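# Press the magnet-marked post's gauge pin fully home

## Task

Find the post on the checking fixture that has the yellow magnet on it, push that post's gauge pin fully in and keep it fully in for at least one second (letting the spring return it afterwards is fine), without disturbing the other three pins or moving the magnet.

## Robot and tools

Robot: two UR20-style arms, left_arm and right_arm, each ending in a Robotiq 2F-85 two-finger gripper with a wrist camera (cam_left_wrist, cam_right_wrist, 896x504 each). Joint speed caps: 2.09 rad/s for shoulder pan and lift, 2.62 for the elbow, 3.67 for the three wrist joints.

Frames. Scene frame: origin at table-top height halfway between the nominal bases, +z up, +x out over the table, left_arm on the +y side (image left and right do not match these names). Calibrated bases: left_arm at (+0.060, +0.928, 0) m, right_arm at (-0.064, -0.817, 0) m, each turned only slightly about z. Reported hand positions, orientations, velocities and targets are in that arm's own base frame. Offsets you send are along the axes of the arm's current Hand target. Gripper axes: fingers point along +z, they open and close along y, and a camera block juts about 10 cm toward +x. end_effector_position is the spot between the pads when shut; closed fingertips reach about 19 mm past it, open ones about 6 mm.

The 18-number row (used by execute_actions and move): one flat list covering both arms, every value in [-1, 1]. Order: left dx, dy, dz, rx, ry, rz, left gripper position, force_limit, speed; then the same nine for the right arm. The six pose values are an offset, not a pose. They count from the arm's Hand target as it was when the action or move began, along that target's axes. 1.0 equals 0.6 m for dx/dy/dz or 180 degrees for rotation. rx, ry and rz form one rotation vector. All zeros re-commands the current Hand target. Gripper values are absolute settings. position: +1 is fully open (85 mm), about -0.8 is pads touching, and -1 keeps closing until something blocks. force_limit: -1 to +1, grip strength. speed: -1 is about 20 mm/s, 0 about 85, +1 about 150. Both start at +1. A 0 is a real command, so to leave a gripper unchanged, resend its previous three numbers.

execute_actions(actions, cameras): actions is a list of actions. Each action is a table of up to 15 rows, one per 1/30 s control step, and each lasts 0.5 s. A shorter table repeats its final row. Every row in an action counts from the same start pose, and repeating an offset in a later action moves further. cameras: list of names, ["all"] or []; by default images come only when actions is empty.

move(target, speed, blend, stop_force, zero, blocking, cameras): straight-line paths toward a row, or through up to 15 rows. Every row is an offset from the Hand targets at the move's start. speed: m/s, 0.002 to 4.2, default 0.25, with rotation capped at twice that in rad/s. blend: corner rounding in m (0 stops at each row). stop_force: 6 to 120 N, shared by both arms; an arm's path ends once its wrist sensor feels that much push against its travel. It is unreliable while the gripper rotates and can miss loose light objects. Leave it out when backing away from something you are pressing. zero (default true) re-zeroes the sensor before the move. blocking=false returns after 0.5 s and cannot be combined with stop_force. Moves run at most 10 s and do not avoid obstacles. The result adds a move: line such as done, off_target, moving, held or fault; limits=paced means the command was clipped, limits=held means steps were withheld.

wait(seconds 0-10): lets time pass while commands hold. stop(): brakes a running move. zoom_image(camera, region=[x0,y0,x1,y1] in pixels, at most 504x504) enlarges part of a wrist camera's latest image. zero_wrist_force(arm) re-zeroes one wrist sensor. read_manual gives licence texts. finished_scene(scene) ends the scene, which cannot be undone.

Results: end_effector_position (m), end_effector_quat_wxyz and velocities per arm. Hand target is the last commanded pose after clipping: orientation is clipped to within 32 degrees of the measured one. The gripper often settles a bit short of it; resend the gap as an offset. Tool commands, object_status (0 moving, 1 blocked while opening, 2 blocked while closing, i.e. gripping, 3 reached position), position_measured in counts (3 open, 230 pads together). Wrist force and torque are in the gripper's own axes, showing the push from the surface into the arm, plus a line with the peak since the last report. Also joint torques (these include gravity), motor temperatures and occasional per-step positions. Readings may be a few cm off at long reach.

Cameras: intrinsics and extrinsics are given per camera (OpenCV pinhole with radial distortion). Wrist cameras follow their hands, so images may lag during motion.

Avoid: net force on an arm of roughly 150 N (plus or minus 25), or contact torque at a joint limit (wrist joints 98.4 N m), triggers a 10 s arm stop. The arms are stiff, so aiming even a little beyond a firm surface can fault. Approach the pin slowly with stop_force, press only until it bottoms out, hold about a second, then retreat without stop_force. Keep the arms from touching each other; a clearance check helps but is not complete. Do not route a hand close to its own base. Motors warn at 70 °C and brake at 85 °C, so avoid long pushes or stretched poses. Do not knock the magnet, the other pins or anything off the table.

Each tool is called after "Request:" as a command line: name --argument value for each argument, lists and objects as JSON in quotes; but a table of rows of numbers goes row by row, as --pt "numbers of a row", without its own name.

## Session

Request:
execute_actions --actions '[]'

Scene clock: 0.00 s.
left_arm: end_effector_position=(+0.6452, +0.5338, +0.3687) position_measured=3 object_status=3 end_effector_quat_wxyz=(+0.054, +0.895, -0.431, +0.101) | right_arm: end_effector_position=(+1.0094, -0.4085, +0.1239) position_measured=3 object_status=3 end_effector_quat_wxyz=(+0.497, -0.362, -0.574, -0.541)
Joint positions: left_arm=[0.541 -1.507 2.094 -2.179 -1.799 -1.706] | right_arm=[2.693 -2.576 -1.22 -2.623 2.507 -0.374]
Joint velocities: within noise
Joint torques (N m): no reading
Motor temperatures (°C): left_arm=[24 36 26 39 35 34] | right_arm=[29 36 36 38 34 39]
Wrist force (N): no reading
Wrist torque (N m): no reading
Wrist force, peak (N): no reading
Hand target: left_arm +0.6452, +0.5338, +0.3687; +0.054, +0.895, -0.431, +0.101 | right_arm +1.0094, -0.4085, +0.1239; +0.497, -0.362, -0.574, -0.541
Tool commands: left_gripper/position=+1.0 left_gripper/force_limit=+1.0 left_gripper/speed=+1.0 right_gripper/position=+1.0 right_gripper/force_limit=+1.0 right_gripper/speed=+1.0

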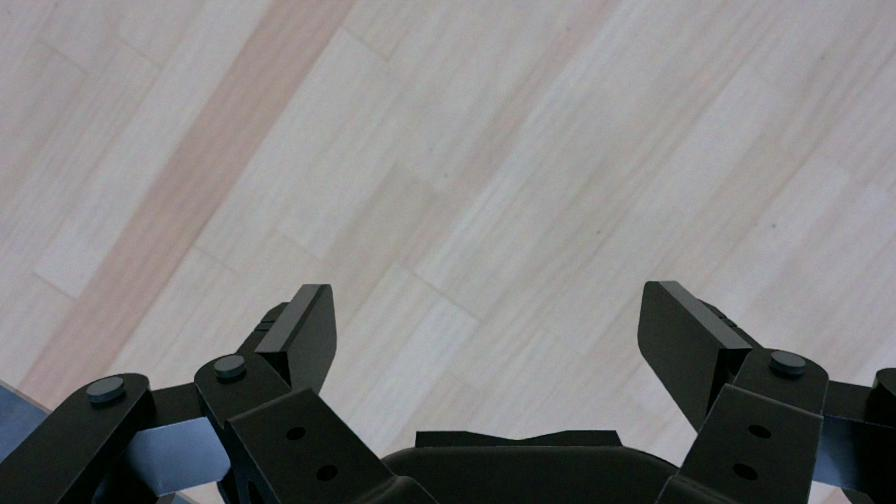

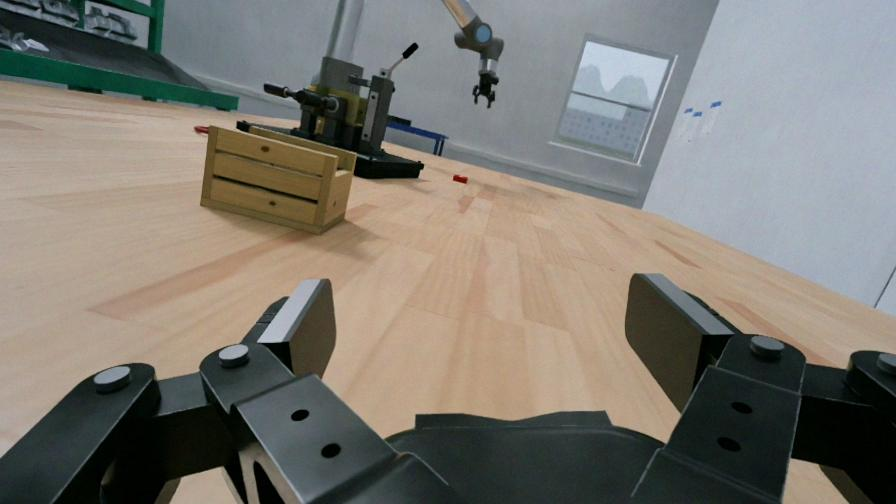

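Request:
zoom_image --camera "cam_right_wrist" --region '[180, 0, 500, 240]'

Scaled by 1.575 from the camera's 896x504 image, which has a finer 1280x720 frame.

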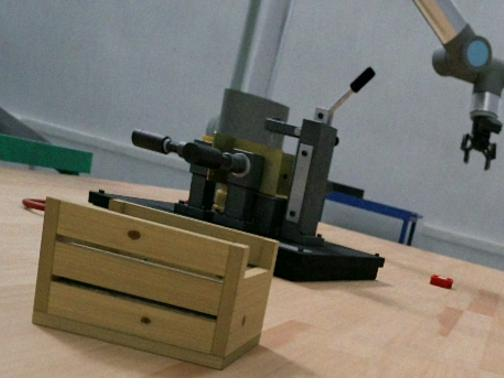

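Request:
move --target '[0,0,0,0,0,0,1,1,1,0.685,-0.043,0.79,0.073,-0.082,0.069,1,1,1]' --speed 0.4 --cameras '["cam_right_wrist"]'

Scene clock: 3.53 s.
left_arm: end_effector_position=(+0.6452, +0.5338, +0.3687) position_measured=3 object_status=3 end_effector_quat_wxyz=(+0.054, +0.895, -0.431, +0.101) | right_arm: end_effector_position=(+0.7998, +0.0016, +0.5505) position_measured=3 object_status=3 end_effector_quat_wxyz=(-0.513, +0.429, +0.648, +0.365)
Joint positions: left_arm=[0.541 -1.507 2.094 -2.179 -1.799 -1.706] | right_arm=[3.03 -1.827 -1.746 -2.28 2.621 0.345]
Joint torques (N m): left_arm=[0.31 -96.59 -92.66 -10.07 -0.99 -0.29] | right_arm=[16.8 143.58 74.94 7.16 7.8 4.82]
Wrist force (N): left_arm=[-0.2 -0.3 0.0] | right_arm=[-2.4 1.3 1.0]
Wrist torque (N m): left_arm=[-0.06 0.04 0.00] | right_arm=[0.53 0.83 -0.29]
Wrist force, peak (N): left_arm=[0.5 -0.5 0.0] | right_arm=[-3.2 -0.5 -2.9]
Hand target: left_arm +0.6452, +0.5338, +0.3687; +0.054, +0.895, -0.431, +0.101 | right_arm +0.7998, +0.0017, +0.5506; -0.513, +0.429, +0.648, +0.365
Off the commanded pose: left_arm 0.000 m, 0 deg | right_arm 0.000 m, 0 deg.
move: done
camera_calibration:
cam_right_wrist: T_world_to_cam=[[0.929836, 0.36797, 0.00176603, -0.733031], [0.188914, -0.473244, -0.860437, 0.339136], [-0.315779, 0.800399, -0.509554, 0.65827], [0, 0, 0, 1]] pos_world=[0.825399, -0.0966517, 0.628524]
Images, in order (width x height): cam_right_wrist 896x504.

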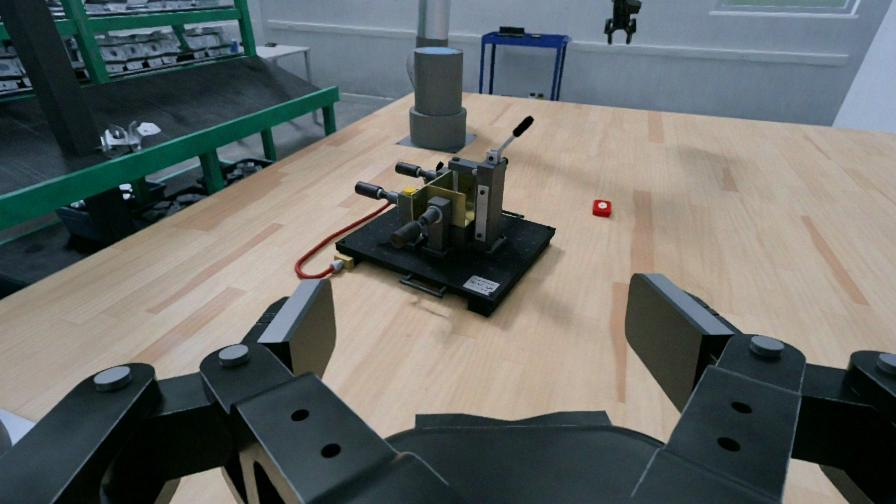

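Request:
zoom_image --camera "cam_right_wrist" --region '[320, 100, 580, 320]'

Scaled by 1.938 from the camera's 896x504 image, which has a finer 1280x720 frame.

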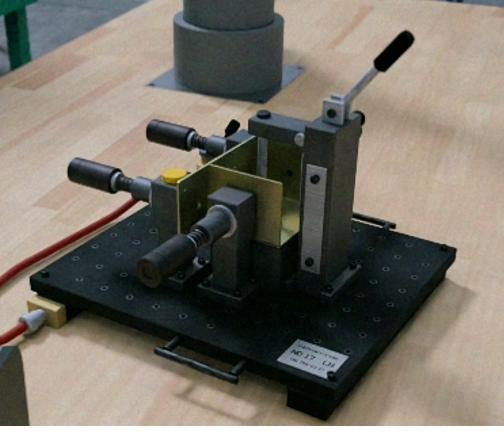

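Request:
move --target '[0,0,0,0,0,0,1,1,1,0.124,-0.119,0.76,-0.204,-0.145,0.258,-1,-1,0]' --speed 0.5

Request:
wait --seconds 0 --cameras '["cam_right_wrist"]'

Scene clock: 7.57 s.
left_arm: end_effector_position=(+0.6452, +0.5338, +0.3687) position_measured=3 object_status=3 end_effector_quat_wxyz=(+0.054, +0.895, -0.431, +0.101) | right_arm: end_effector_position=(+0.5648, +0.4051, +0.5265) position_measured=232 object_status=3 end_effector_quat_wxyz=(-0.304, +0.845, +0.383, +0.215)
Joint positions: left_arm=[0.541 -1.507 2.094 -2.179 -1.799 -1.706] | right_arm=[3.843 -1.3 -2.41 -0.363 2.019 3.143]
Joint torques (N m): left_arm=[1.87 -96.86 -92.53 -10.02 -0.53 -0.56] | right_arm=[15.97 41.93 78.17 16.62 -2.03 5.43]
Wrist force (N): left_arm=[0.3 -0.3 0.0] | right_arm=[-1.5 3.2 1.9]
Wrist torque (N m): left_arm=[-0.04 -0.05 0.00] | right_arm=[1.31 0.54 -0.48]
Wrist force, peak (N): left_arm=[0.1 -0.4 -0.4] | right_arm=[2.5 2.2 3.9]
Hand target: left_arm +0.6452, +0.5338, +0.3687; +0.054, +0.895, -0.431, +0.101 | right_arm +0.5647, +0.4051, +0.5265; -0.304, +0.846, +0.383, +0.215
Off the commanded pose: left_arm 0.000 m, 0 deg | right_arm 0.000 m, 0 deg.
move: done; limits=paced

Scene clock: 7.57 s.
left_arm: end_effector_position=(+0.6452, +0.5338, +0.3687) position_measured=3 object_status=3 end_effector_quat_wxyz=(+0.054, +0.895, -0.431, +0.101) | right_arm: end_effector_position=(+0.5648, +0.4051, +0.5265) position_measured=232 object_status=3 end_effector_quat_wxyz=(-0.304, +0.845, +0.383, +0.215)
Joint positions: left_arm=[0.541 -1.507 2.094 -2.179 -1.799 -1.706] | right_arm=[3.843 -1.3 -2.41 -0.363 2.019 3.143]
Joint torques (N m): left_arm=[1.87 -96.86 -92.53 -10.02 -0.53 -0.56] | right_arm=[15.97 41.93 78.17 16.62 -2.03 5.43]
Wrist force (N): left_arm=[0.3 -0.3 0.0] | right_arm=[-1.5 3.2 1.9]
Wrist torque (N m): left_arm=[-0.04 -0.05 0.00] | right_arm=[1.31 0.54 -0.48]
Wrist force, peak (N): left_arm=[0.3 -0.3 0.0] | right_arm=[-1.5 3.2 1.9]
Hand target: left_arm +0.6452, +0.5338, +0.3687; +0.054, +0.895, -0.431, +0.101 | right_arm +0.5647, +0.4051, +0.5265; -0.304, +0.846, +0.383, +0.215
Tool commands: left_gripper/position=+1.0 left_gripper/force_limit=+1.0 left_gripper/speed=+1.0 right_gripper/position=-1.0 right_gripper/force_limit=-1.0 right_gripper/speed=+0.0
Off the commanded pose: left_arm 0.000 m, 0 deg | right_arm 0.000 m, 0 deg.
camera_calibration:
cam_right_wrist: T_world_to_cam=[[0.76038, -0.532472, -0.371882, -0.00568696], [-0.643882, -0.693028, -0.324233, 0.830922], [-0.0850797, 0.485989, -0.869814, 0.435662], [0, 0, 0, 1]] pos_world=[0.576406, 0.361097, 0.646243]
Images, in order (width x height): cam_right_wrist 896x504.

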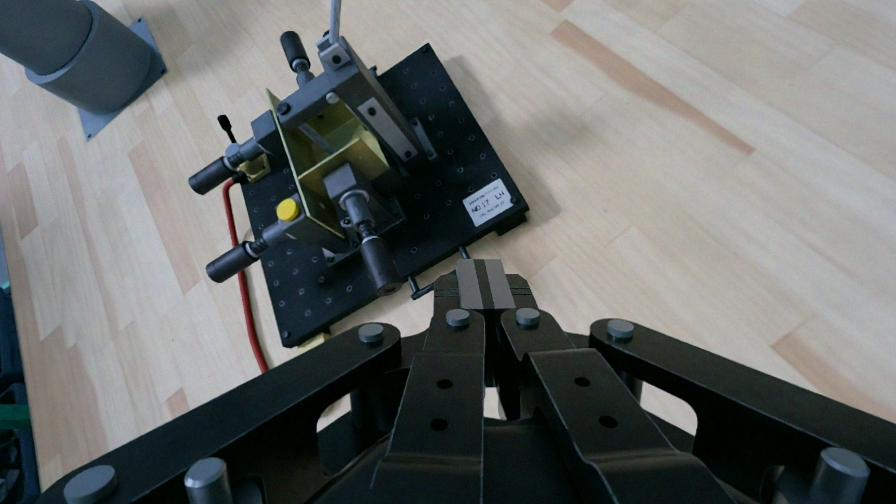

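Request:
move --target '[0,0,0,0,0,0,1,1,1,-0.185,-0.743,0.66,-0.226,-0.119,0.336,-1,-1,0]' --speed 0.5 --cameras '["cam_right_wrist"]'

Scene clock: 10.50 s.
left_arm: end_effector_position=(+0.6452, +0.5338, +0.3687) position_measured=3 object_status=3 end_effector_quat_wxyz=(+0.054, +0.895, -0.431, +0.101) | right_arm: end_effector_position=(+0.2018, +0.8491, +0.3294) position_measured=232 object_status=3 end_effector_quat_wxyz=(+0.000, +0.991, -0.131, +0.000)
Joint positions: left_arm=[0.541 -1.507 2.094 -2.179 -1.799 -1.706] | right_arm=[4.712 -1.686 -2.08 -0.946 1.57 4.974]
Joint torques (N m): left_arm=[-0.83 -99.39 -94.24 -9.92 -1.59 -0.95] | right_arm=[16.94 72.62 102.57 5.11 5.54 6.27]
Wrist force (N): left_arm=[0.2 -0.1 0.0] | right_arm=[-1.0 3.2 2.1]
Wrist torque (N m): left_arm=[-0.02 -0.04 0.00] | right_arm=[1.70 0.33 -0.54]
Wrist force, peak (N): left_arm=[0.4 -0.4 -0.1] | right_arm=[-0.6 7.3 -0.5]
Hand target: left_arm +0.6452, +0.5338, +0.3687; +0.054, +0.895, -0.431, +0.101 | right_arm +0.2017, +0.8492, +0.3294; +0.000, +0.991, -0.131, +0.000
Off the commanded pose: left_arm 0.000 m, 0 deg | right_arm 0.000 m, 0 deg.
move: done
camera_calibration:
cam_right_wrist: T_world_to_cam=[[-0.288019, -0.957598, -0.00720091, 0.885848], [-0.908119, 0.270735, 0.31941, -0.136063], [-0.303917, 0.0985355, -0.947589, 0.416327], [0, 0, 0, 1]] pos_world=[0.258108, 0.8441, 0.444346]
Images, in order (width x height): cam_right_wrist 896x504.

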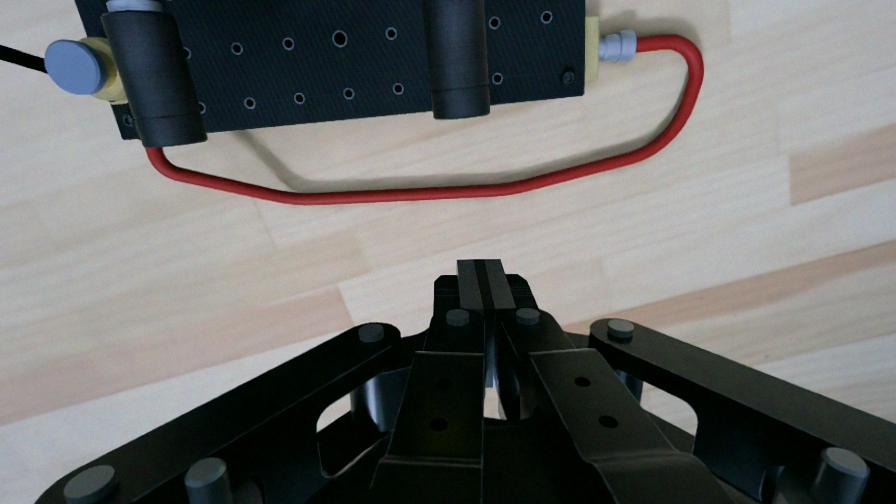

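Request:
move --target '[0,0,0,0,0,0,1,1,1,0.0177,0,0.2523,0,0,-0.0278,-1,-1,0]' --speed 0.3 --cameras '["cam_right_wrist"]'

Scene clock: 12.83 s.
left_arm: end_effector_position=(+0.6452, +0.5338, +0.3687) position_measured=3 object_status=3 end_effector_quat_wxyz=(+0.054, +0.895, -0.431, +0.101) | right_arm: end_effector_position=(+0.2121, +0.8464, +0.1782) position_measured=232 object_status=3 end_effector_quat_wxyz=(+0.000, +0.996, -0.087, +0.000)
Joint positions: left_arm=[0.541 -1.507 2.094 -2.179 -1.799 -1.706] | right_arm=[4.7 -1.827 -2.181 -0.705 1.57 4.875]
Joint torques (N m): left_arm=[-1.77 -96.97 -92.79 -10.4 -1.15 -1.36] | right_arm=[-20.08 91.9 59.35 16.67 6.06 -7.16]
Wrist force (N): left_arm=[-0.1 -0.2 0.0] | right_arm=[-1.7 3.6 1.1]
Wrist torque (N m): left_arm=[-0.03 0.01 0.00] | right_arm=[1.86 0.50 -0.11]
Wrist force, peak (N): left_arm=[0.4 -0.3 -0.2] | right_arm=[-1.5 3.9 5.2]
Hand target: left_arm +0.6452, +0.5338, +0.3687; +0.054, +0.895, -0.431, +0.101 | right_arm +0.2121, +0.8464, +0.1780; +0.000, +0.996, -0.087, +0.000
Off the commanded pose: left_arm 0.000 m, 0 deg | right_arm 0.000 m, 0 deg.
move: done
camera_calibration:
cam_right_wrist: T_world_to_cam=[[-0.203652, -0.979018, -0.00696602, 0.885352], [-0.928179, 0.190804, 0.319497, -0.00573114], [-0.311464, 0.071532, -0.947562, 0.300822], [0, 0, 0, 1]] pos_world=[0.26868, 0.846351, 0.293046]
Images, in order (width x height): cam_right_wrist 896x504.

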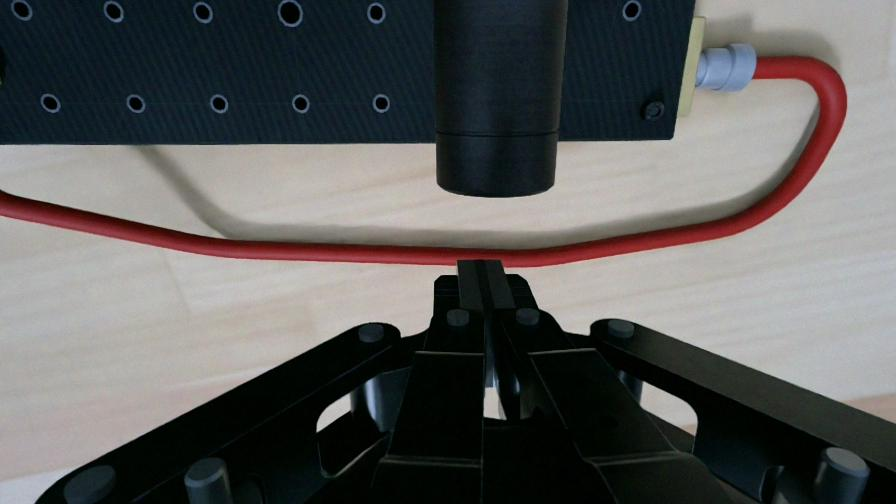

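Request:
move --target '[0,0,0,0,0,0,1,1,1,0,0.0042,0.0367,0,0,0,-1,-1,0]' --speed 0.2

Request:
move --target '[0,0,0,0,0,0,1,1,1,0.125,0,0,0,0,0,-1,-1,0]' --speed 0.03 --stop_force 60 --cameras '["cam_right_wrist"]'

Scene clock: 14.13 s.
left_arm: end_effector_position=(+0.6452, +0.5338, +0.3687) position_measured=3 object_status=3 end_effector_quat_wxyz=(+0.054, +0.895, -0.431, +0.101) | right_arm: end_effector_position=(+0.2117, +0.8439, +0.1561) position_measured=232 object_status=3 end_effector_quat_wxyz=(+0.000, +0.996, -0.087, +0.000)
Joint positions: left_arm=[0.541 -1.507 2.094 -2.179 -1.799 -1.706] | right_arm=[4.7 -1.849 -2.196 -0.668 1.57 4.875]
Joint torques (N m): left_arm=[1.56 -100.71 -91.71 -10.32 -1.2 -0.63] | right_arm=[16.73 86.99 57.48 18.25 4.71 4.97]
Wrist force (N): left_arm=[0.4 0.1 0.1] | right_arm=[-1.5 3.4 1.5]
Wrist torque (N m): left_arm=[0.02 -0.07 0.00] | right_arm=[1.85 0.45 -0.27]
Wrist force, peak (N): left_arm=[0.0 -0.4 0.2] | right_arm=[-1.9 4.0 1.6]
Hand target: left_arm +0.6452, +0.5338, +0.3687; +0.054, +0.895, -0.431, +0.101 | right_arm +0.2117, +0.8439, +0.1560; +0.000, +0.996, -0.087, +0.000
Off the commanded pose: left_arm 0.000 m, 0 deg | right_arm 0.000 m, 0 deg.
move: done

Scene clock: 16.00 s.
left_arm: end_effector_position=(+0.6452, +0.5338, +0.3687) position_measured=3 object_status=3 end_effector_quat_wxyz=(+0.054, +0.895, -0.431, +0.101) | right_arm: end_effector_position=(+0.2507, +0.8369, +0.1560) position_measured=232 object_status=3 end_effector_quat_wxyz=(+0.000, +0.996, -0.088, -0.001)
Joint positions: left_arm=[0.541 -1.507 2.094 -2.179 -1.799 -1.706] | right_arm=[4.653 -1.852 -2.191 -0.67 1.573 4.829]
Joint torques (N m): left_arm=[0.28 -105.69 -92.53 -10.48 -0.58 -0.07] | right_arm=[-6.13 118.66 73.31 10.62 -0.36 -1.79]
Wrist force (N): left_arm=[0.0 -0.1 -0.1] | right_arm=[-13.2 4.0 1.7]
Wrist torque (N m): left_arm=[-0.01 0.00 0.00] | right_arm=[1.97 0.68 -0.35]
Wrist force, peak (N): left_arm=[-0.5 -0.3 0.3] | right_arm=[-140.5 22.7 -6.1]
Hand target: left_arm +0.6452, +0.5338, +0.3687; +0.054, +0.895, -0.431, +0.101 | right_arm +0.2507, +0.8369, +0.1560; +0.000, +0.996, -0.088, -0.001 (not the last commanded pose)
Tool commands: left_gripper/position=+1.0 left_gripper/force_limit=+1.0 left_gripper/speed=+1.0 right_gripper/position=-1.0 right_gripper/force_limit=-1.0 right_gripper/speed=+0.003922
Off the commanded pose: left_arm 0.000 m, 0 deg | right_arm 0.035 m, 0 deg.
FORCE FAULT: contact force on the right arm reached its limit, and that arm stopped. The contact can be on any part of that arm, not only on its tool. That arm's remaining commands of this call were not run. That arm is still stopped at the end of this call. That arm stays stopped for about 10 more seconds. Until then a move that you send moves the other arm only, and its call returns only when the move has ended. Once the stop has ended, the next robot result says so. If the stop ends while you think or write, that arm runs what you send next, counted from a new Hand target: where the arm stands when the stop ends. While its stop runs, that arm takes no new command, but its gripper still runs the gripper command that each later call begins with. Until it ends, the stop uses up actions while you think or wait. An arm that is not stopped still takes commands.
move: fault (right_arm)
camera_calibration:
cam_right_wrist: T_world_to_cam=[[-0.204998, -0.97874, -0.00660923, 0.883809], [-0.927117, 0.192012, 0.321847, 0.037351], [-0.313735, 0.0721055, -0.946769, 0.292507], [0, 0, 0, 1]] pos_world=[0.307578, 0.836756, 0.270756]
Images, in order (width x height): cam_right_wrist 896x504.

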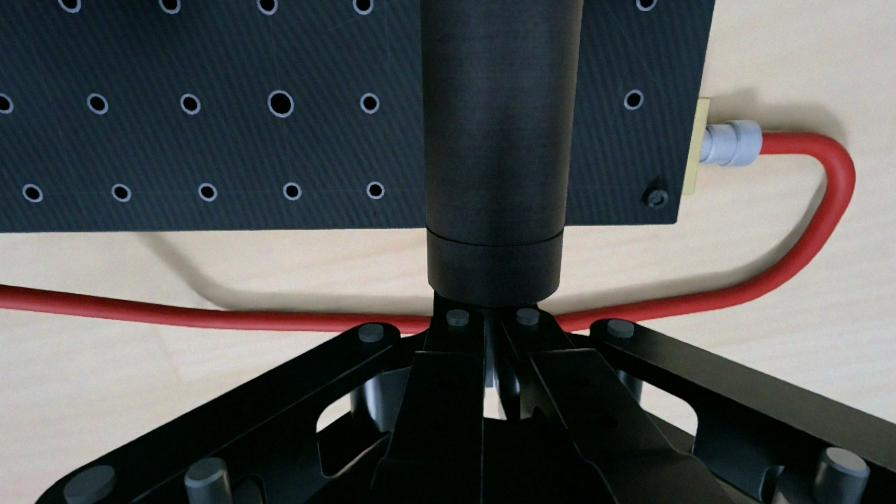

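Request:
wait --seconds 10

Request:
wait --seconds 1

Scene clock: 27.20 s.
left_arm: end_effector_position=(+0.6452, +0.5338, +0.3687) position_measured=3 object_status=3 end_effector_quat_wxyz=(+0.054, +0.895, -0.431, +0.101) | right_arm: end_effector_position=(+0.2507, +0.8369, +0.1560) position_measured=232 object_status=3 end_effector_quat_wxyz=(+0.000, +0.996, -0.088, -0.001)
Joint positions: left_arm=[0.541 -1.507 2.094 -2.179 -1.799 -1.706] | right_arm=[4.653 -1.852 -2.191 -0.67 1.573 4.829]
Joint torques (N m): left_arm=[0.33 -97.9 -92.09 -10.78 0.01 -0.5] | right_arm=[-7.84 118.75 70.81 10.28 -0.73 -2.33]
Wrist force (N): left_arm=[0.1 -0.4 -0.1] | right_arm=[-11.8 4.3 7.5]
Wrist torque (N m): left_arm=[-0.07 -0.01 0.00] | right_arm=[2.03 0.40 -0.35]
Wrist force, peak (N): left_arm=[-0.1 -0.6 -0.2] | right_arm=[-12.0 4.1 7.9]
Hand target: left_arm +0.6452, +0.5338, +0.3687; +0.054, +0.895, -0.431, +0.101 | right_arm +0.2507, +0.8369, +0.1560; +0.000, +0.996, -0.088, -0.001 (not the last commanded pose)
Tool commands: left_gripper/position=+1.0 left_gripper/force_limit=+1.0 left_gripper/speed=+1.0 right_gripper/position=-1.0 right_gripper/force_limit=-1.0 right_gripper/speed=+0.003922
Off the commanded pose: left_arm 0.000 m, 0 deg | right_arm 0.035 m, 0 deg.
FORCE FAULT, CONTINUED: the right arm's stop, for the force fault that an earlier result reported, is over. The rest of the stop counts as 19 of the actions that you can send in this scene. During its stop the right arm's controller moved it back a little. That arm's target is now where it stood when the stop ended, not its last command. That arm accepts commands again.
wait: 10.00 s; at rest from the start

Scene clock: 28.20 s.
left_arm: end_effector_position=(+0.6452, +0.5338, +0.3687) position_measured=3 object_status=3 end_effector_quat_wxyz=(+0.054, +0.895, -0.431, +0.101) | right_arm: end_effector_position=(+0.2507, +0.8369, +0.1560) position_measured=232 object_status=3 end_effector_quat_wxyz=(+0.000, +0.996, -0.088, -0.001)
Joint positions: left_arm=[0.541 -1.507 2.094 -2.179 -1.799 -1.706] | right_arm=[4.653 -1.852 -2.191 -0.67 1.573 4.829]
Joint torques (N m): left_arm=[-1.52 -96.33 -94.52 -10.86 -0.8 -0.86] | right_arm=[-3.15 123.73 69.21 10.12 -1.75 -0.97]
Wrist force (N): left_arm=[-0.2 -0.1 -0.1] | right_arm=[-11.6 4.3 7.8]
Wrist torque (N m): left_arm=[-0.02 0.04 0.00] | right_arm=[2.03 0.36 -0.35]
Wrist force, peak (N): left_arm=[-0.3 -0.3 -0.3] | right_arm=[-11.9 4.3 7.8]
Hand target: left_arm +0.6452, +0.5338, +0.3687; +0.054, +0.895, -0.431, +0.101 | right_arm +0.2507, +0.8369, +0.1560; +0.000, +0.996, -0.088, -0.001 (not the last commanded pose)
Tool commands: left_gripper/position=+1.0 left_gripper/force_limit=+1.0 left_gripper/speed=+1.0 right_gripper/position=-1.0 right_gripper/force_limit=-1.0 right_gripper/speed=+0.003922
Off the commanded pose: left_arm 0.000 m, 0 deg | right_arm 0.035 m, 0 deg.
wait: 1.00 s; at rest by 0.17 s

Request:
move --target '[0,0,0,0,0,0,1,1,1,0.02,0,0,0,0,0,-1,-1,0]' --speed 0.008 --stop_force 20

Request:
wait --seconds 1.2

Request:
move --target '[0,0,0,0,0,0,1,1,1,-0.1,0,0,0,0,0,-1,-1,0]' --speed 0.2

Request:
finished_scene --scene 1

Scene clock: 29.43 s.
left_arm: end_effector_position=(+0.6452, +0.5338, +0.3687) position_measured=3 object_status=3 end_effector_quat_wxyz=(+0.054, +0.895, -0.431, +0.101) | right_arm: end_effector_position=(+0.2521, +0.8367, +0.1560) position_measured=232 object_status=3 end_effector_quat_wxyz=(+0.000, +0.996, -0.088, -0.001)
Joint positions: left_arm=[0.541 -1.507 2.094 -2.179 -1.799 -1.706] | right_arm=[4.651 -1.852 -2.191 -0.67 1.573 4.828]
Joint torques (N m): left_arm=[-4.97 -100.88 -92.72 -10.35 -1.22 -0.61] | right_arm=[-13.47 123.07 58.95 8.52 -16.96 4.17]
Wrist force (N): left_arm=[-0.1 -0.1 -0.1] | right_arm=[-34.9 13.5 8.8]
Wrist torque (N m): left_arm=[-0.02 0.02 0.00] | right_arm=[2.20 0.89 0.26]
Wrist force, peak (N): left_arm=[-0.2 -0.3 -0.3] | right_arm=[-53.2 12.4 6.8]
Hand target: left_arm +0.6452, +0.5338, +0.3687; +0.054, +0.895, -0.431, +0.101 | right_arm +0.2520, +0.8366, +0.1560; +0.000, +0.996, -0.088, -0.001 (not the last commanded pose)
Off the commanded pose: left_arm 0.000 m, 0 deg | right_arm 0.011 m, 0 deg.
move: contact (right_arm)

Scene clock: 30.63 s.
left_arm: end_effector_position=(+0.6452, +0.5338, +0.3687) position_measured=3 object_status=3 end_effector_quat_wxyz=(+0.054, +0.895, -0.431, +0.101) | right_arm: end_effector_position=(+0.2520, +0.8366, +0.1560) position_measured=232 object_status=3 end_effector_quat_wxyz=(+0.000, +0.996, -0.088, -0.001)
Joint positions: left_arm=[0.541 -1.507 2.094 -2.179 -1.799 -1.706] | right_arm=[4.651 -1.852 -2.191 -0.67 1.573 4.828]
Joint torques (N m): left_arm=[0.88 -100.26 -91.04 -10.35 -0.55 -1.13] | right_arm=[-11.63 128.47 55.49 13.11 -13.19 4.69]
Wrist force (N): left_arm=[-0.1 0.1 0.0] | right_arm=[-32.0 10.0 4.8]
Wrist torque (N m): left_arm=[0.01 0.02 0.00] | right_arm=[2.13 0.85 0.19]
Wrist force, peak (N): left_arm=[0.3 -0.7 0.1] | right_arm=[-34.9 14.0 9.2]
Hand target: left_arm +0.6452, +0.5338, +0.3687; +0.054, +0.895, -0.431, +0.101 | right_arm +0.2520, +0.8366, +0.1560; +0.000, +0.996, -0.088, -0.001 (not the last commanded pose)
Tool commands: left_gripper/position=+1.0 left_gripper/force_limit=+1.0 left_gripper/speed=+1.0 right_gripper/position=-1.0 right_gripper/force_limit=-1.0 right_gripper/speed=+0.0
Off the commanded pose: left_arm 0.000 m, 0 deg | right_arm 0.011 m, 0 deg.
wait: 1.20 s; at rest by 0.17 s

Scene clock: 31.53 s.
left_arm: end_effector_position=(+0.6452, +0.5338, +0.3687) position_measured=3 object_status=3 end_effector_quat_wxyz=(+0.054, +0.895, -0.431, +0.101) | right_arm: end_effector_position=(+0.1931, +0.8471, +0.1561) position_measured=232 object_status=3 end_effector_quat_wxyz=(+0.000, +0.996, -0.088, -0.001)
Joint positions: left_arm=[0.541 -1.507 2.094 -2.179 -1.799 -1.706] | right_arm=[4.721 -1.848 -2.198 -0.667 1.573 4.897]
Joint torques (N m): left_arm=[3.57 -99.67 -90.63 -10.4 -1.2 -0.97] | right_arm=[21.08 138.14 57.36 15.36 -1.11 5.57]
Wrist force (N): left_arm=[-0.3 -0.2 0.4] | right_arm=[-0.6 2.7 7.5]
Wrist torque (N m): left_arm=[-0.03 0.05 0.00] | right_arm=[1.76 0.28 -0.55]
Wrist force, peak (N): left_arm=[0.3 -0.4 -0.1] | right_arm=[-31.7 10.0 4.6]
Hand target: left_arm +0.6452, +0.5338, +0.3687; +0.054, +0.895, -0.431, +0.101 | right_arm +0.1930, +0.8472, +0.1561; +0.000, +0.996, -0.088, -0.001
Off the commanded pose: left_arm 0.000 m, 0 deg | right_arm 0.000 m, 0 deg.
move: done

The scene is finished: the task was done.


## Next scene

The same job, from a new start.

Request:
execute_actions --actions '[]'

Scene clock: 0.00 s.
left_arm: end_effector_position=(+1.6020, +0.5513, +0.3701) position_measured=3 object_status=3 end_effector_quat_wxyz=(-0.049, +0.940, +0.190, +0.279) | right_arm: end_effector_position=(+0.4481, +0.4679, +0.3319) position_measured=3 object_status=3 end_effector_quat_wxyz=(-0.272, +0.502, +0.649, +0.503)
Joint positions: left_arm=[0.193 -0.686 0.985 -2.439 -1.472 -3.319] | right_arm=[4.007 -1.969 -2.772 1.193 2.076 2.519]
Joint velocities: within noise
Joint torques (N m): no reading
Motor temperatures (°C): left_arm=[24 35 26 38 34 34] | right_arm=[28 35 36 37 34 38]
Wrist force (N): no reading
Wrist torque (N m): no reading
Wrist force, peak (N): no reading
Hand target: left_arm +1.6020, +0.5513, +0.3701; -0.049, +0.940, +0.190, +0.279 | right_arm +0.4481, +0.4679, +0.3319; -0.272, +0.502, +0.649, +0.503
Tool commands: left_gripper/position=+1.0 left_gripper/force_limit=+1.0 left_gripper/speed=+1.0 right_gripper/position=+1.0 right_gripper/force_limit=+1.0 right_gripper/speed=+1.0
camera_calibration:
cam_left_wrist: T_world_to_cam=[[0.359759, -0.933045, -0.000644322, -0.0546982], [-0.905937, -0.349141, -0.239538, 1.75183], [0.223274, 0.0867594, -0.970887, 0.0836019], [0, 0, 0, 1]] pos_world=[1.58806, 0.553346, 0.500761]
cam_right_wrist: T_world_to_cam=[[0.936397, -0.0141338, 0.350658, -0.517198], [0.256442, -0.654562, -0.711187, 0.443258], [0.239579, 0.755877, -0.609305, -0.132345], [0, 0, 0, 1]] pos_world=[0.40234, 0.382866, 0.41596]

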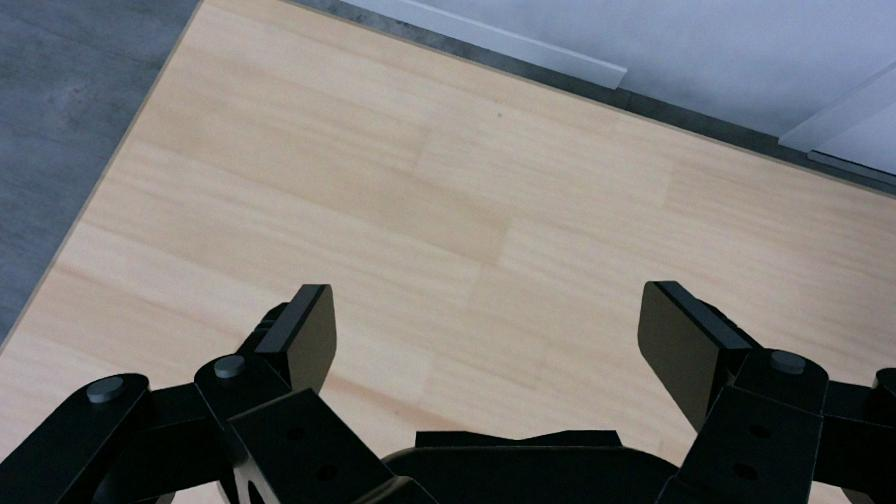

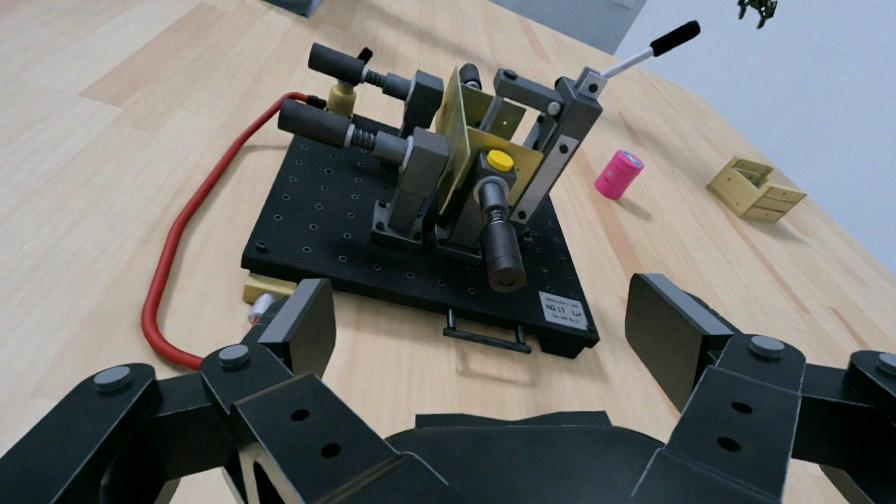

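Request:
move --target '[0,0,0,0,0,0,1,1,1,-0.040,0.140,0.306,0.118,-0.370,0.059,-1,-1,0]' --speed 0.5 --cameras '["cam_right_wrist"]'

Scene clock: 2.97 s.
left_arm: end_effector_position=(+1.6020, +0.5513, +0.3701) position_measured=3 object_status=3 end_effector_quat_wxyz=(-0.049, +0.940, +0.190, +0.279) | right_arm: end_effector_position=(+0.5621, +0.6279, +0.2795) position_measured=232 object_status=3 end_effector_quat_wxyz=(+0.001, +0.693, +0.721, +0.000)
Joint positions: left_arm=[0.193 -0.686 0.985 -2.439 -1.472 -3.319] | right_arm=[4.224 -1.695 -2.157 -0.861 1.569 2.613]
Joint torques (N m): left_arm=[-3.96 -271.71 -104.28 -11.4 0.36 -1.47] | right_arm=[19.3 77.97 99.39 4.15 -4.45 5.26]
Wrist force (N): left_arm=[0.1 0.0 -0.1] | right_arm=[-0.6 2.2 0.5]
Wrist torque (N m): left_arm=[0.01 -0.02 0.00] | right_arm=[1.13 0.39 -0.86]
Wrist force, peak (N): left_arm=[0.6 -0.5 -0.3] | right_arm=[2.3 3.5 1.0]
Hand target: left_arm +1.6020, +0.5513, +0.3701; -0.049, +0.940, +0.190, +0.279 | right_arm +0.5621, +0.6279, +0.2795; +0.001, +0.693, +0.721, +0.000
Off the commanded pose: left_arm 0.000 m, 0 deg | right_arm 0.000 m, 0 deg.
move: done
camera_calibration:
cam_right_wrist: T_world_to_cam=[[0.999927, 0.0102521, -0.00646697, -0.554429], [0.0117871, -0.946824, 0.321537, 0.513845], [-0.00282667, -0.321589, -0.946875, 0.594652], [0, 0, 0, 1]] pos_world=[0.550012, 0.683438, 0.394255]
Images, in order (width x height): cam_right_wrist 896x504.

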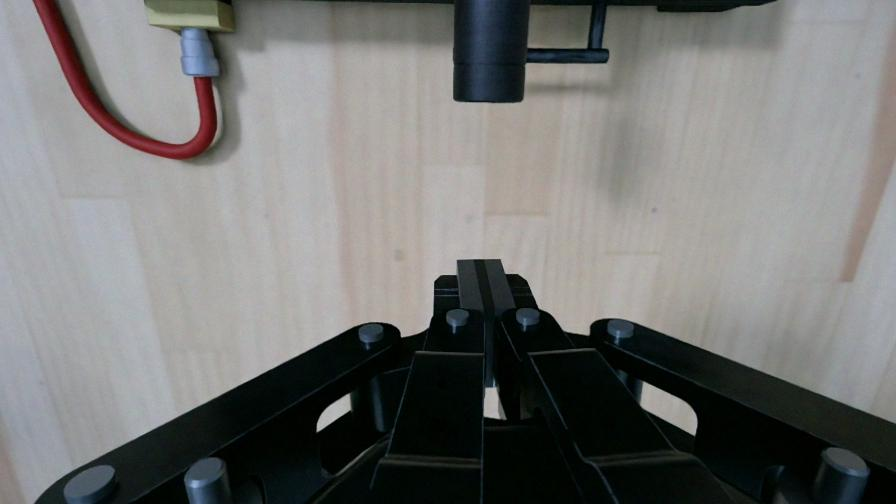

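Request:
move --target '[0,0,0,0,0,0,1,1,1,0.02,0.0158,0.2042,0,0,0,-1,-1,0]' --speed 0.3 --cameras '["cam_right_wrist"]'

Scene clock: 4.90 s.
left_arm: end_effector_position=(+1.6020, +0.5513, +0.3701) position_measured=3 object_status=3 end_effector_quat_wxyz=(-0.049, +0.940, +0.190, +0.279) | right_arm: end_effector_position=(+0.5712, +0.6401, +0.1571) position_measured=232 object_status=3 end_effector_quat_wxyz=(+0.001, +0.693, +0.721, +0.000)
Joint positions: left_arm=[0.193 -0.686 0.985 -2.439 -1.472 -3.319] | right_arm=[4.221 -1.836 -2.213 -0.664 1.569 2.61]
Joint torques (N m): left_arm=[4.7 -275.73 -99.98 -11.81 0.42 -1.07] | right_arm=[-22.59 92.67 57.82 16.74 -3.39 -6.58]
Wrist force (N): left_arm=[0.1 -0.2 0.1] | right_arm=[-1.3 2.3 0.4]
Wrist torque (N m): left_arm=[-0.02 -0.02 -0.01] | right_arm=[1.33 0.48 -0.42]
Wrist force, peak (N): left_arm=[0.6 -0.2 -0.2] | right_arm=[-1.1 2.8 4.3]
Hand target: left_arm +1.6020, +0.5513, +0.3701; -0.049, +0.940, +0.190, +0.279 | right_arm +0.5712, +0.6401, +0.1570; +0.001, +0.693, +0.721, +0.000
Off the commanded pose: left_arm 0.000 m, 0 deg | right_arm 0.000 m, 0 deg.
move: done
camera_calibration:
cam_right_wrist: T_world_to_cam=[[0.999927, 0.0102503, -0.00646656, -0.564444], [0.0117857, -0.946783, 0.321658, 0.564584], [-0.00282533, -0.32171, -0.946834, 0.482776], [0, 0, 0, 1]] pos_world=[0.559112, 0.695638, 0.271856]
Images, in order (width x height): cam_right_wrist 896x504.

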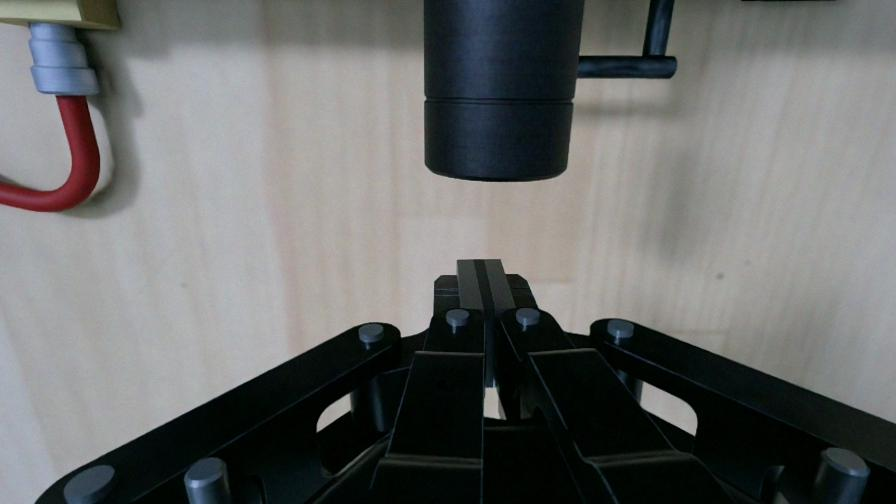

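Request:
move --pt "0 0 0 0 0 0 1 1 1 0.04 0.002 0 0 0 0 -1 -1 0" --pt "0 0 0 0 0 0 1 1 1 0.065 0.002 0 0 0 0 -1 -1 0" --pt "0 0 0 0 0 0 1 1 1 0.12 0.002 0 0 0 0 -1 -1 0" --speed '[0.05,0.03,0.008]' --stop_force 25

Request:
wait --seconds 1.1 --cameras '["cam_right_wrist"]'

Scene clock: 8.77 s.
left_arm: end_effector_position=(+1.6020, +0.5513, +0.3701) position_measured=3 object_status=3 end_effector_quat_wxyz=(-0.049, +0.940, +0.190, +0.279) | right_arm: end_effector_position=(+0.5704, +0.6892, +0.1569) position_measured=232 object_status=3 end_effector_quat_wxyz=(+0.001, +0.693, +0.721, +0.000)
Joint positions: left_arm=[0.193 -0.686 0.985 -2.439 -1.472 -3.319] | right_arm=[4.248 -1.87 -2.162 -0.682 1.569 2.637]
Joint torques (N m): left_arm=[1.27 -278.12 -103.22 -11.09 0.71 -0.6] | right_arm=[-8.66 151.82 73.17 19.8 5.88 -7.25]
Wrist force (N): left_arm=[0.1 -0.3 -0.1] | right_arm=[-18.6 2.3 2.9]
Wrist torque (N m): left_arm=[-0.05 -0.02 0.00] | right_arm=[1.37 0.90 -0.66]
Wrist force, peak (N): left_arm=[0.6 -0.2 -0.3] | right_arm=[-43.1 3.4 -8.1]
Hand target: left_arm +1.6020, +0.5513, +0.3701; -0.049, +0.940, +0.190, +0.279 | right_arm +0.5704, +0.6892, +0.1569; +0.001, +0.693, +0.721, +0.000 (not the last commanded pose)
Off the commanded pose: left_arm 0.000 m, 0 deg | right_arm 0.023 m, 0 deg.
move: contact (right_arm); path passed 2 of 3 targets

Scene clock: 9.87 s.
left_arm: end_effector_position=(+1.6020, +0.5513, +0.3701) position_measured=3 object_status=3 end_effector_quat_wxyz=(-0.049, +0.940, +0.190, +0.279) | right_arm: end_effector_position=(+0.5704, +0.6892, +0.1569) position_measured=232 object_status=3 end_effector_quat_wxyz=(+0.001, +0.693, +0.721, +0.000)
Joint positions: left_arm=[0.193 -0.686 0.985 -2.439 -1.472 -3.319] | right_arm=[4.248 -1.87 -2.162 -0.682 1.569 2.637]
Joint torques (N m): left_arm=[0.85 -273.26 -100.73 -11.69 0.76 -1.32] | right_arm=[-10.95 150.68 71.61 16.9 5.74 -6.64]
Wrist force (N): left_arm=[0.2 0.0 -0.2] | right_arm=[-17.5 2.2 3.3]
Wrist torque (N m): left_arm=[0.00 -0.04 0.00] | right_arm=[1.35 0.83 -0.67]
Wrist force, peak (N): left_arm=[0.4 -0.3 -0.2] | right_arm=[-18.0 1.8 3.2]
Hand target: left_arm +1.6020, +0.5513, +0.3701; -0.049, +0.940, +0.190, +0.279 | right_arm +0.5704, +0.6892, +0.1569; +0.001, +0.693, +0.721, +0.000 (not the last commanded pose)
Tool commands: left_gripper/position=+1.0 left_gripper/force_limit=+1.0 left_gripper/speed=+1.0 right_gripper/position=-1.0 right_gripper/force_limit=-1.0 right_gripper/speed=+0.0
Off the commanded pose: left_arm 0.000 m, 0 deg | right_arm 0.023 m, 0 deg.
wait: 1.10 s; at rest by 0.17 s
camera_calibration:
cam_right_wrist: T_world_to_cam=[[0.999927, 0.0102516, -0.00646702, -0.564149], [0.0117871, -0.946783, 0.321658, 0.611144], [-0.00282535, -0.32171, -0.946834, 0.49838], [0, 0, 0, 1]] pos_world=[0.558312, 0.744738, 0.271656]
Images, in order (width x height): cam_right_wrist 896x504.

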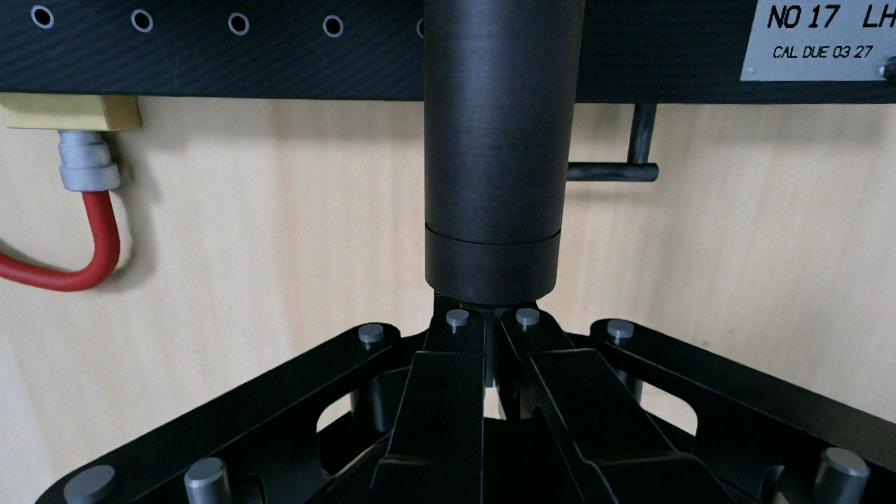

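Request:
move --target '[0,0,0,0,0,0,1,1,1,0.01,0,0,0,0,0,-1,-1,0]' --speed 0.006 --stop_force 25

Request:
wait --seconds 1.1

Scene clock: 10.97 s.
left_arm: end_effector_position=(+1.6020, +0.5513, +0.3701) position_measured=3 object_status=3 end_effector_quat_wxyz=(-0.049, +0.940, +0.190, +0.279) | right_arm: end_effector_position=(+0.5704, +0.6894, +0.1569) position_measured=232 object_status=3 end_effector_quat_wxyz=(+0.001, +0.693, +0.721, +0.000)
Joint positions: left_arm=[0.193 -0.686 0.985 -2.439 -1.472 -3.319] | right_arm=[4.248 -1.87 -2.162 -0.682 1.569 2.637]
Joint torques (N m): left_arm=[-0.63 -273.13 -102.22 -11.34 1.15 -0.89] | right_arm=[16.1 140.33 87.01 25.89 5.58 -2.47]
Wrist force (N): left_arm=[0.1 0.0 -0.1] | right_arm=[-48.8 3.2 -11.5]
Wrist torque (N m): left_arm=[0.00 -0.03 -0.01] | right_arm=[1.23 1.75 -0.42]
Wrist force, peak (N): left_arm=[0.6 -0.3 -0.3] | right_arm=[-54.2 0.9 -12.0]
Hand target: left_arm +1.6020, +0.5513, +0.3701; -0.049, +0.940, +0.190, +0.279 | right_arm +0.5704, +0.6894, +0.1569; +0.001, +0.693, +0.721, +0.000 (not the last commanded pose)
Off the commanded pose: left_arm 0.000 m, 0 deg | right_arm 0.006 m, 0 deg.
move: contact (right_arm)

Scene clock: 12.07 s.
left_arm: end_effector_position=(+1.6020, +0.5513, +0.3701) position_measured=3 object_status=3 end_effector_quat_wxyz=(-0.049, +0.940, +0.190, +0.279) | right_arm: end_effector_position=(+0.5704, +0.6894, +0.1569) position_measured=232 object_status=3 end_effector_quat_wxyz=(+0.001, +0.693, +0.721, +0.000)
Joint positions: left_arm=[0.193 -0.686 0.985 -2.439 -1.472 -3.319] | right_arm=[4.248 -1.87 -2.162 -0.682 1.569 2.637]
Joint torques (N m): left_arm=[3.16 -281.16 -101.25 -11.14 0.54 -1.12] | right_arm=[5.58 145.35 85.04 23.85 5.47 -6.93]
Wrist force (N): left_arm=[0.2 0.1 -0.1] | right_arm=[-43.2 4.8 -6.9]
Wrist torque (N m): left_arm=[0.01 -0.04 0.00] | right_arm=[1.29 1.54 -0.45]
Wrist force, peak (N): left_arm=[0.3 -0.5 -0.2] | right_arm=[-48.2 3.5 -11.1]
Hand target: left_arm +1.6020, +0.5513, +0.3701; -0.049, +0.940, +0.190, +0.279 | right_arm +0.5704, +0.6894, +0.1569; +0.001, +0.693, +0.721, +0.000 (not the last commanded pose)
Tool commands: left_gripper/position=+1.0 left_gripper/force_limit=+1.0 left_gripper/speed=+1.0 right_gripper/position=-1.0 right_gripper/force_limit=-1.0 right_gripper/speed=+0.0
Off the commanded pose: left_arm 0.000 m, 0 deg | right_arm 0.006 m, 0 deg.
wait: 1.10 s; at rest by 0.17 s

Firmly held at the hard stop.

Request:
finished_scene --scene 2

The scene is finished: the task was done.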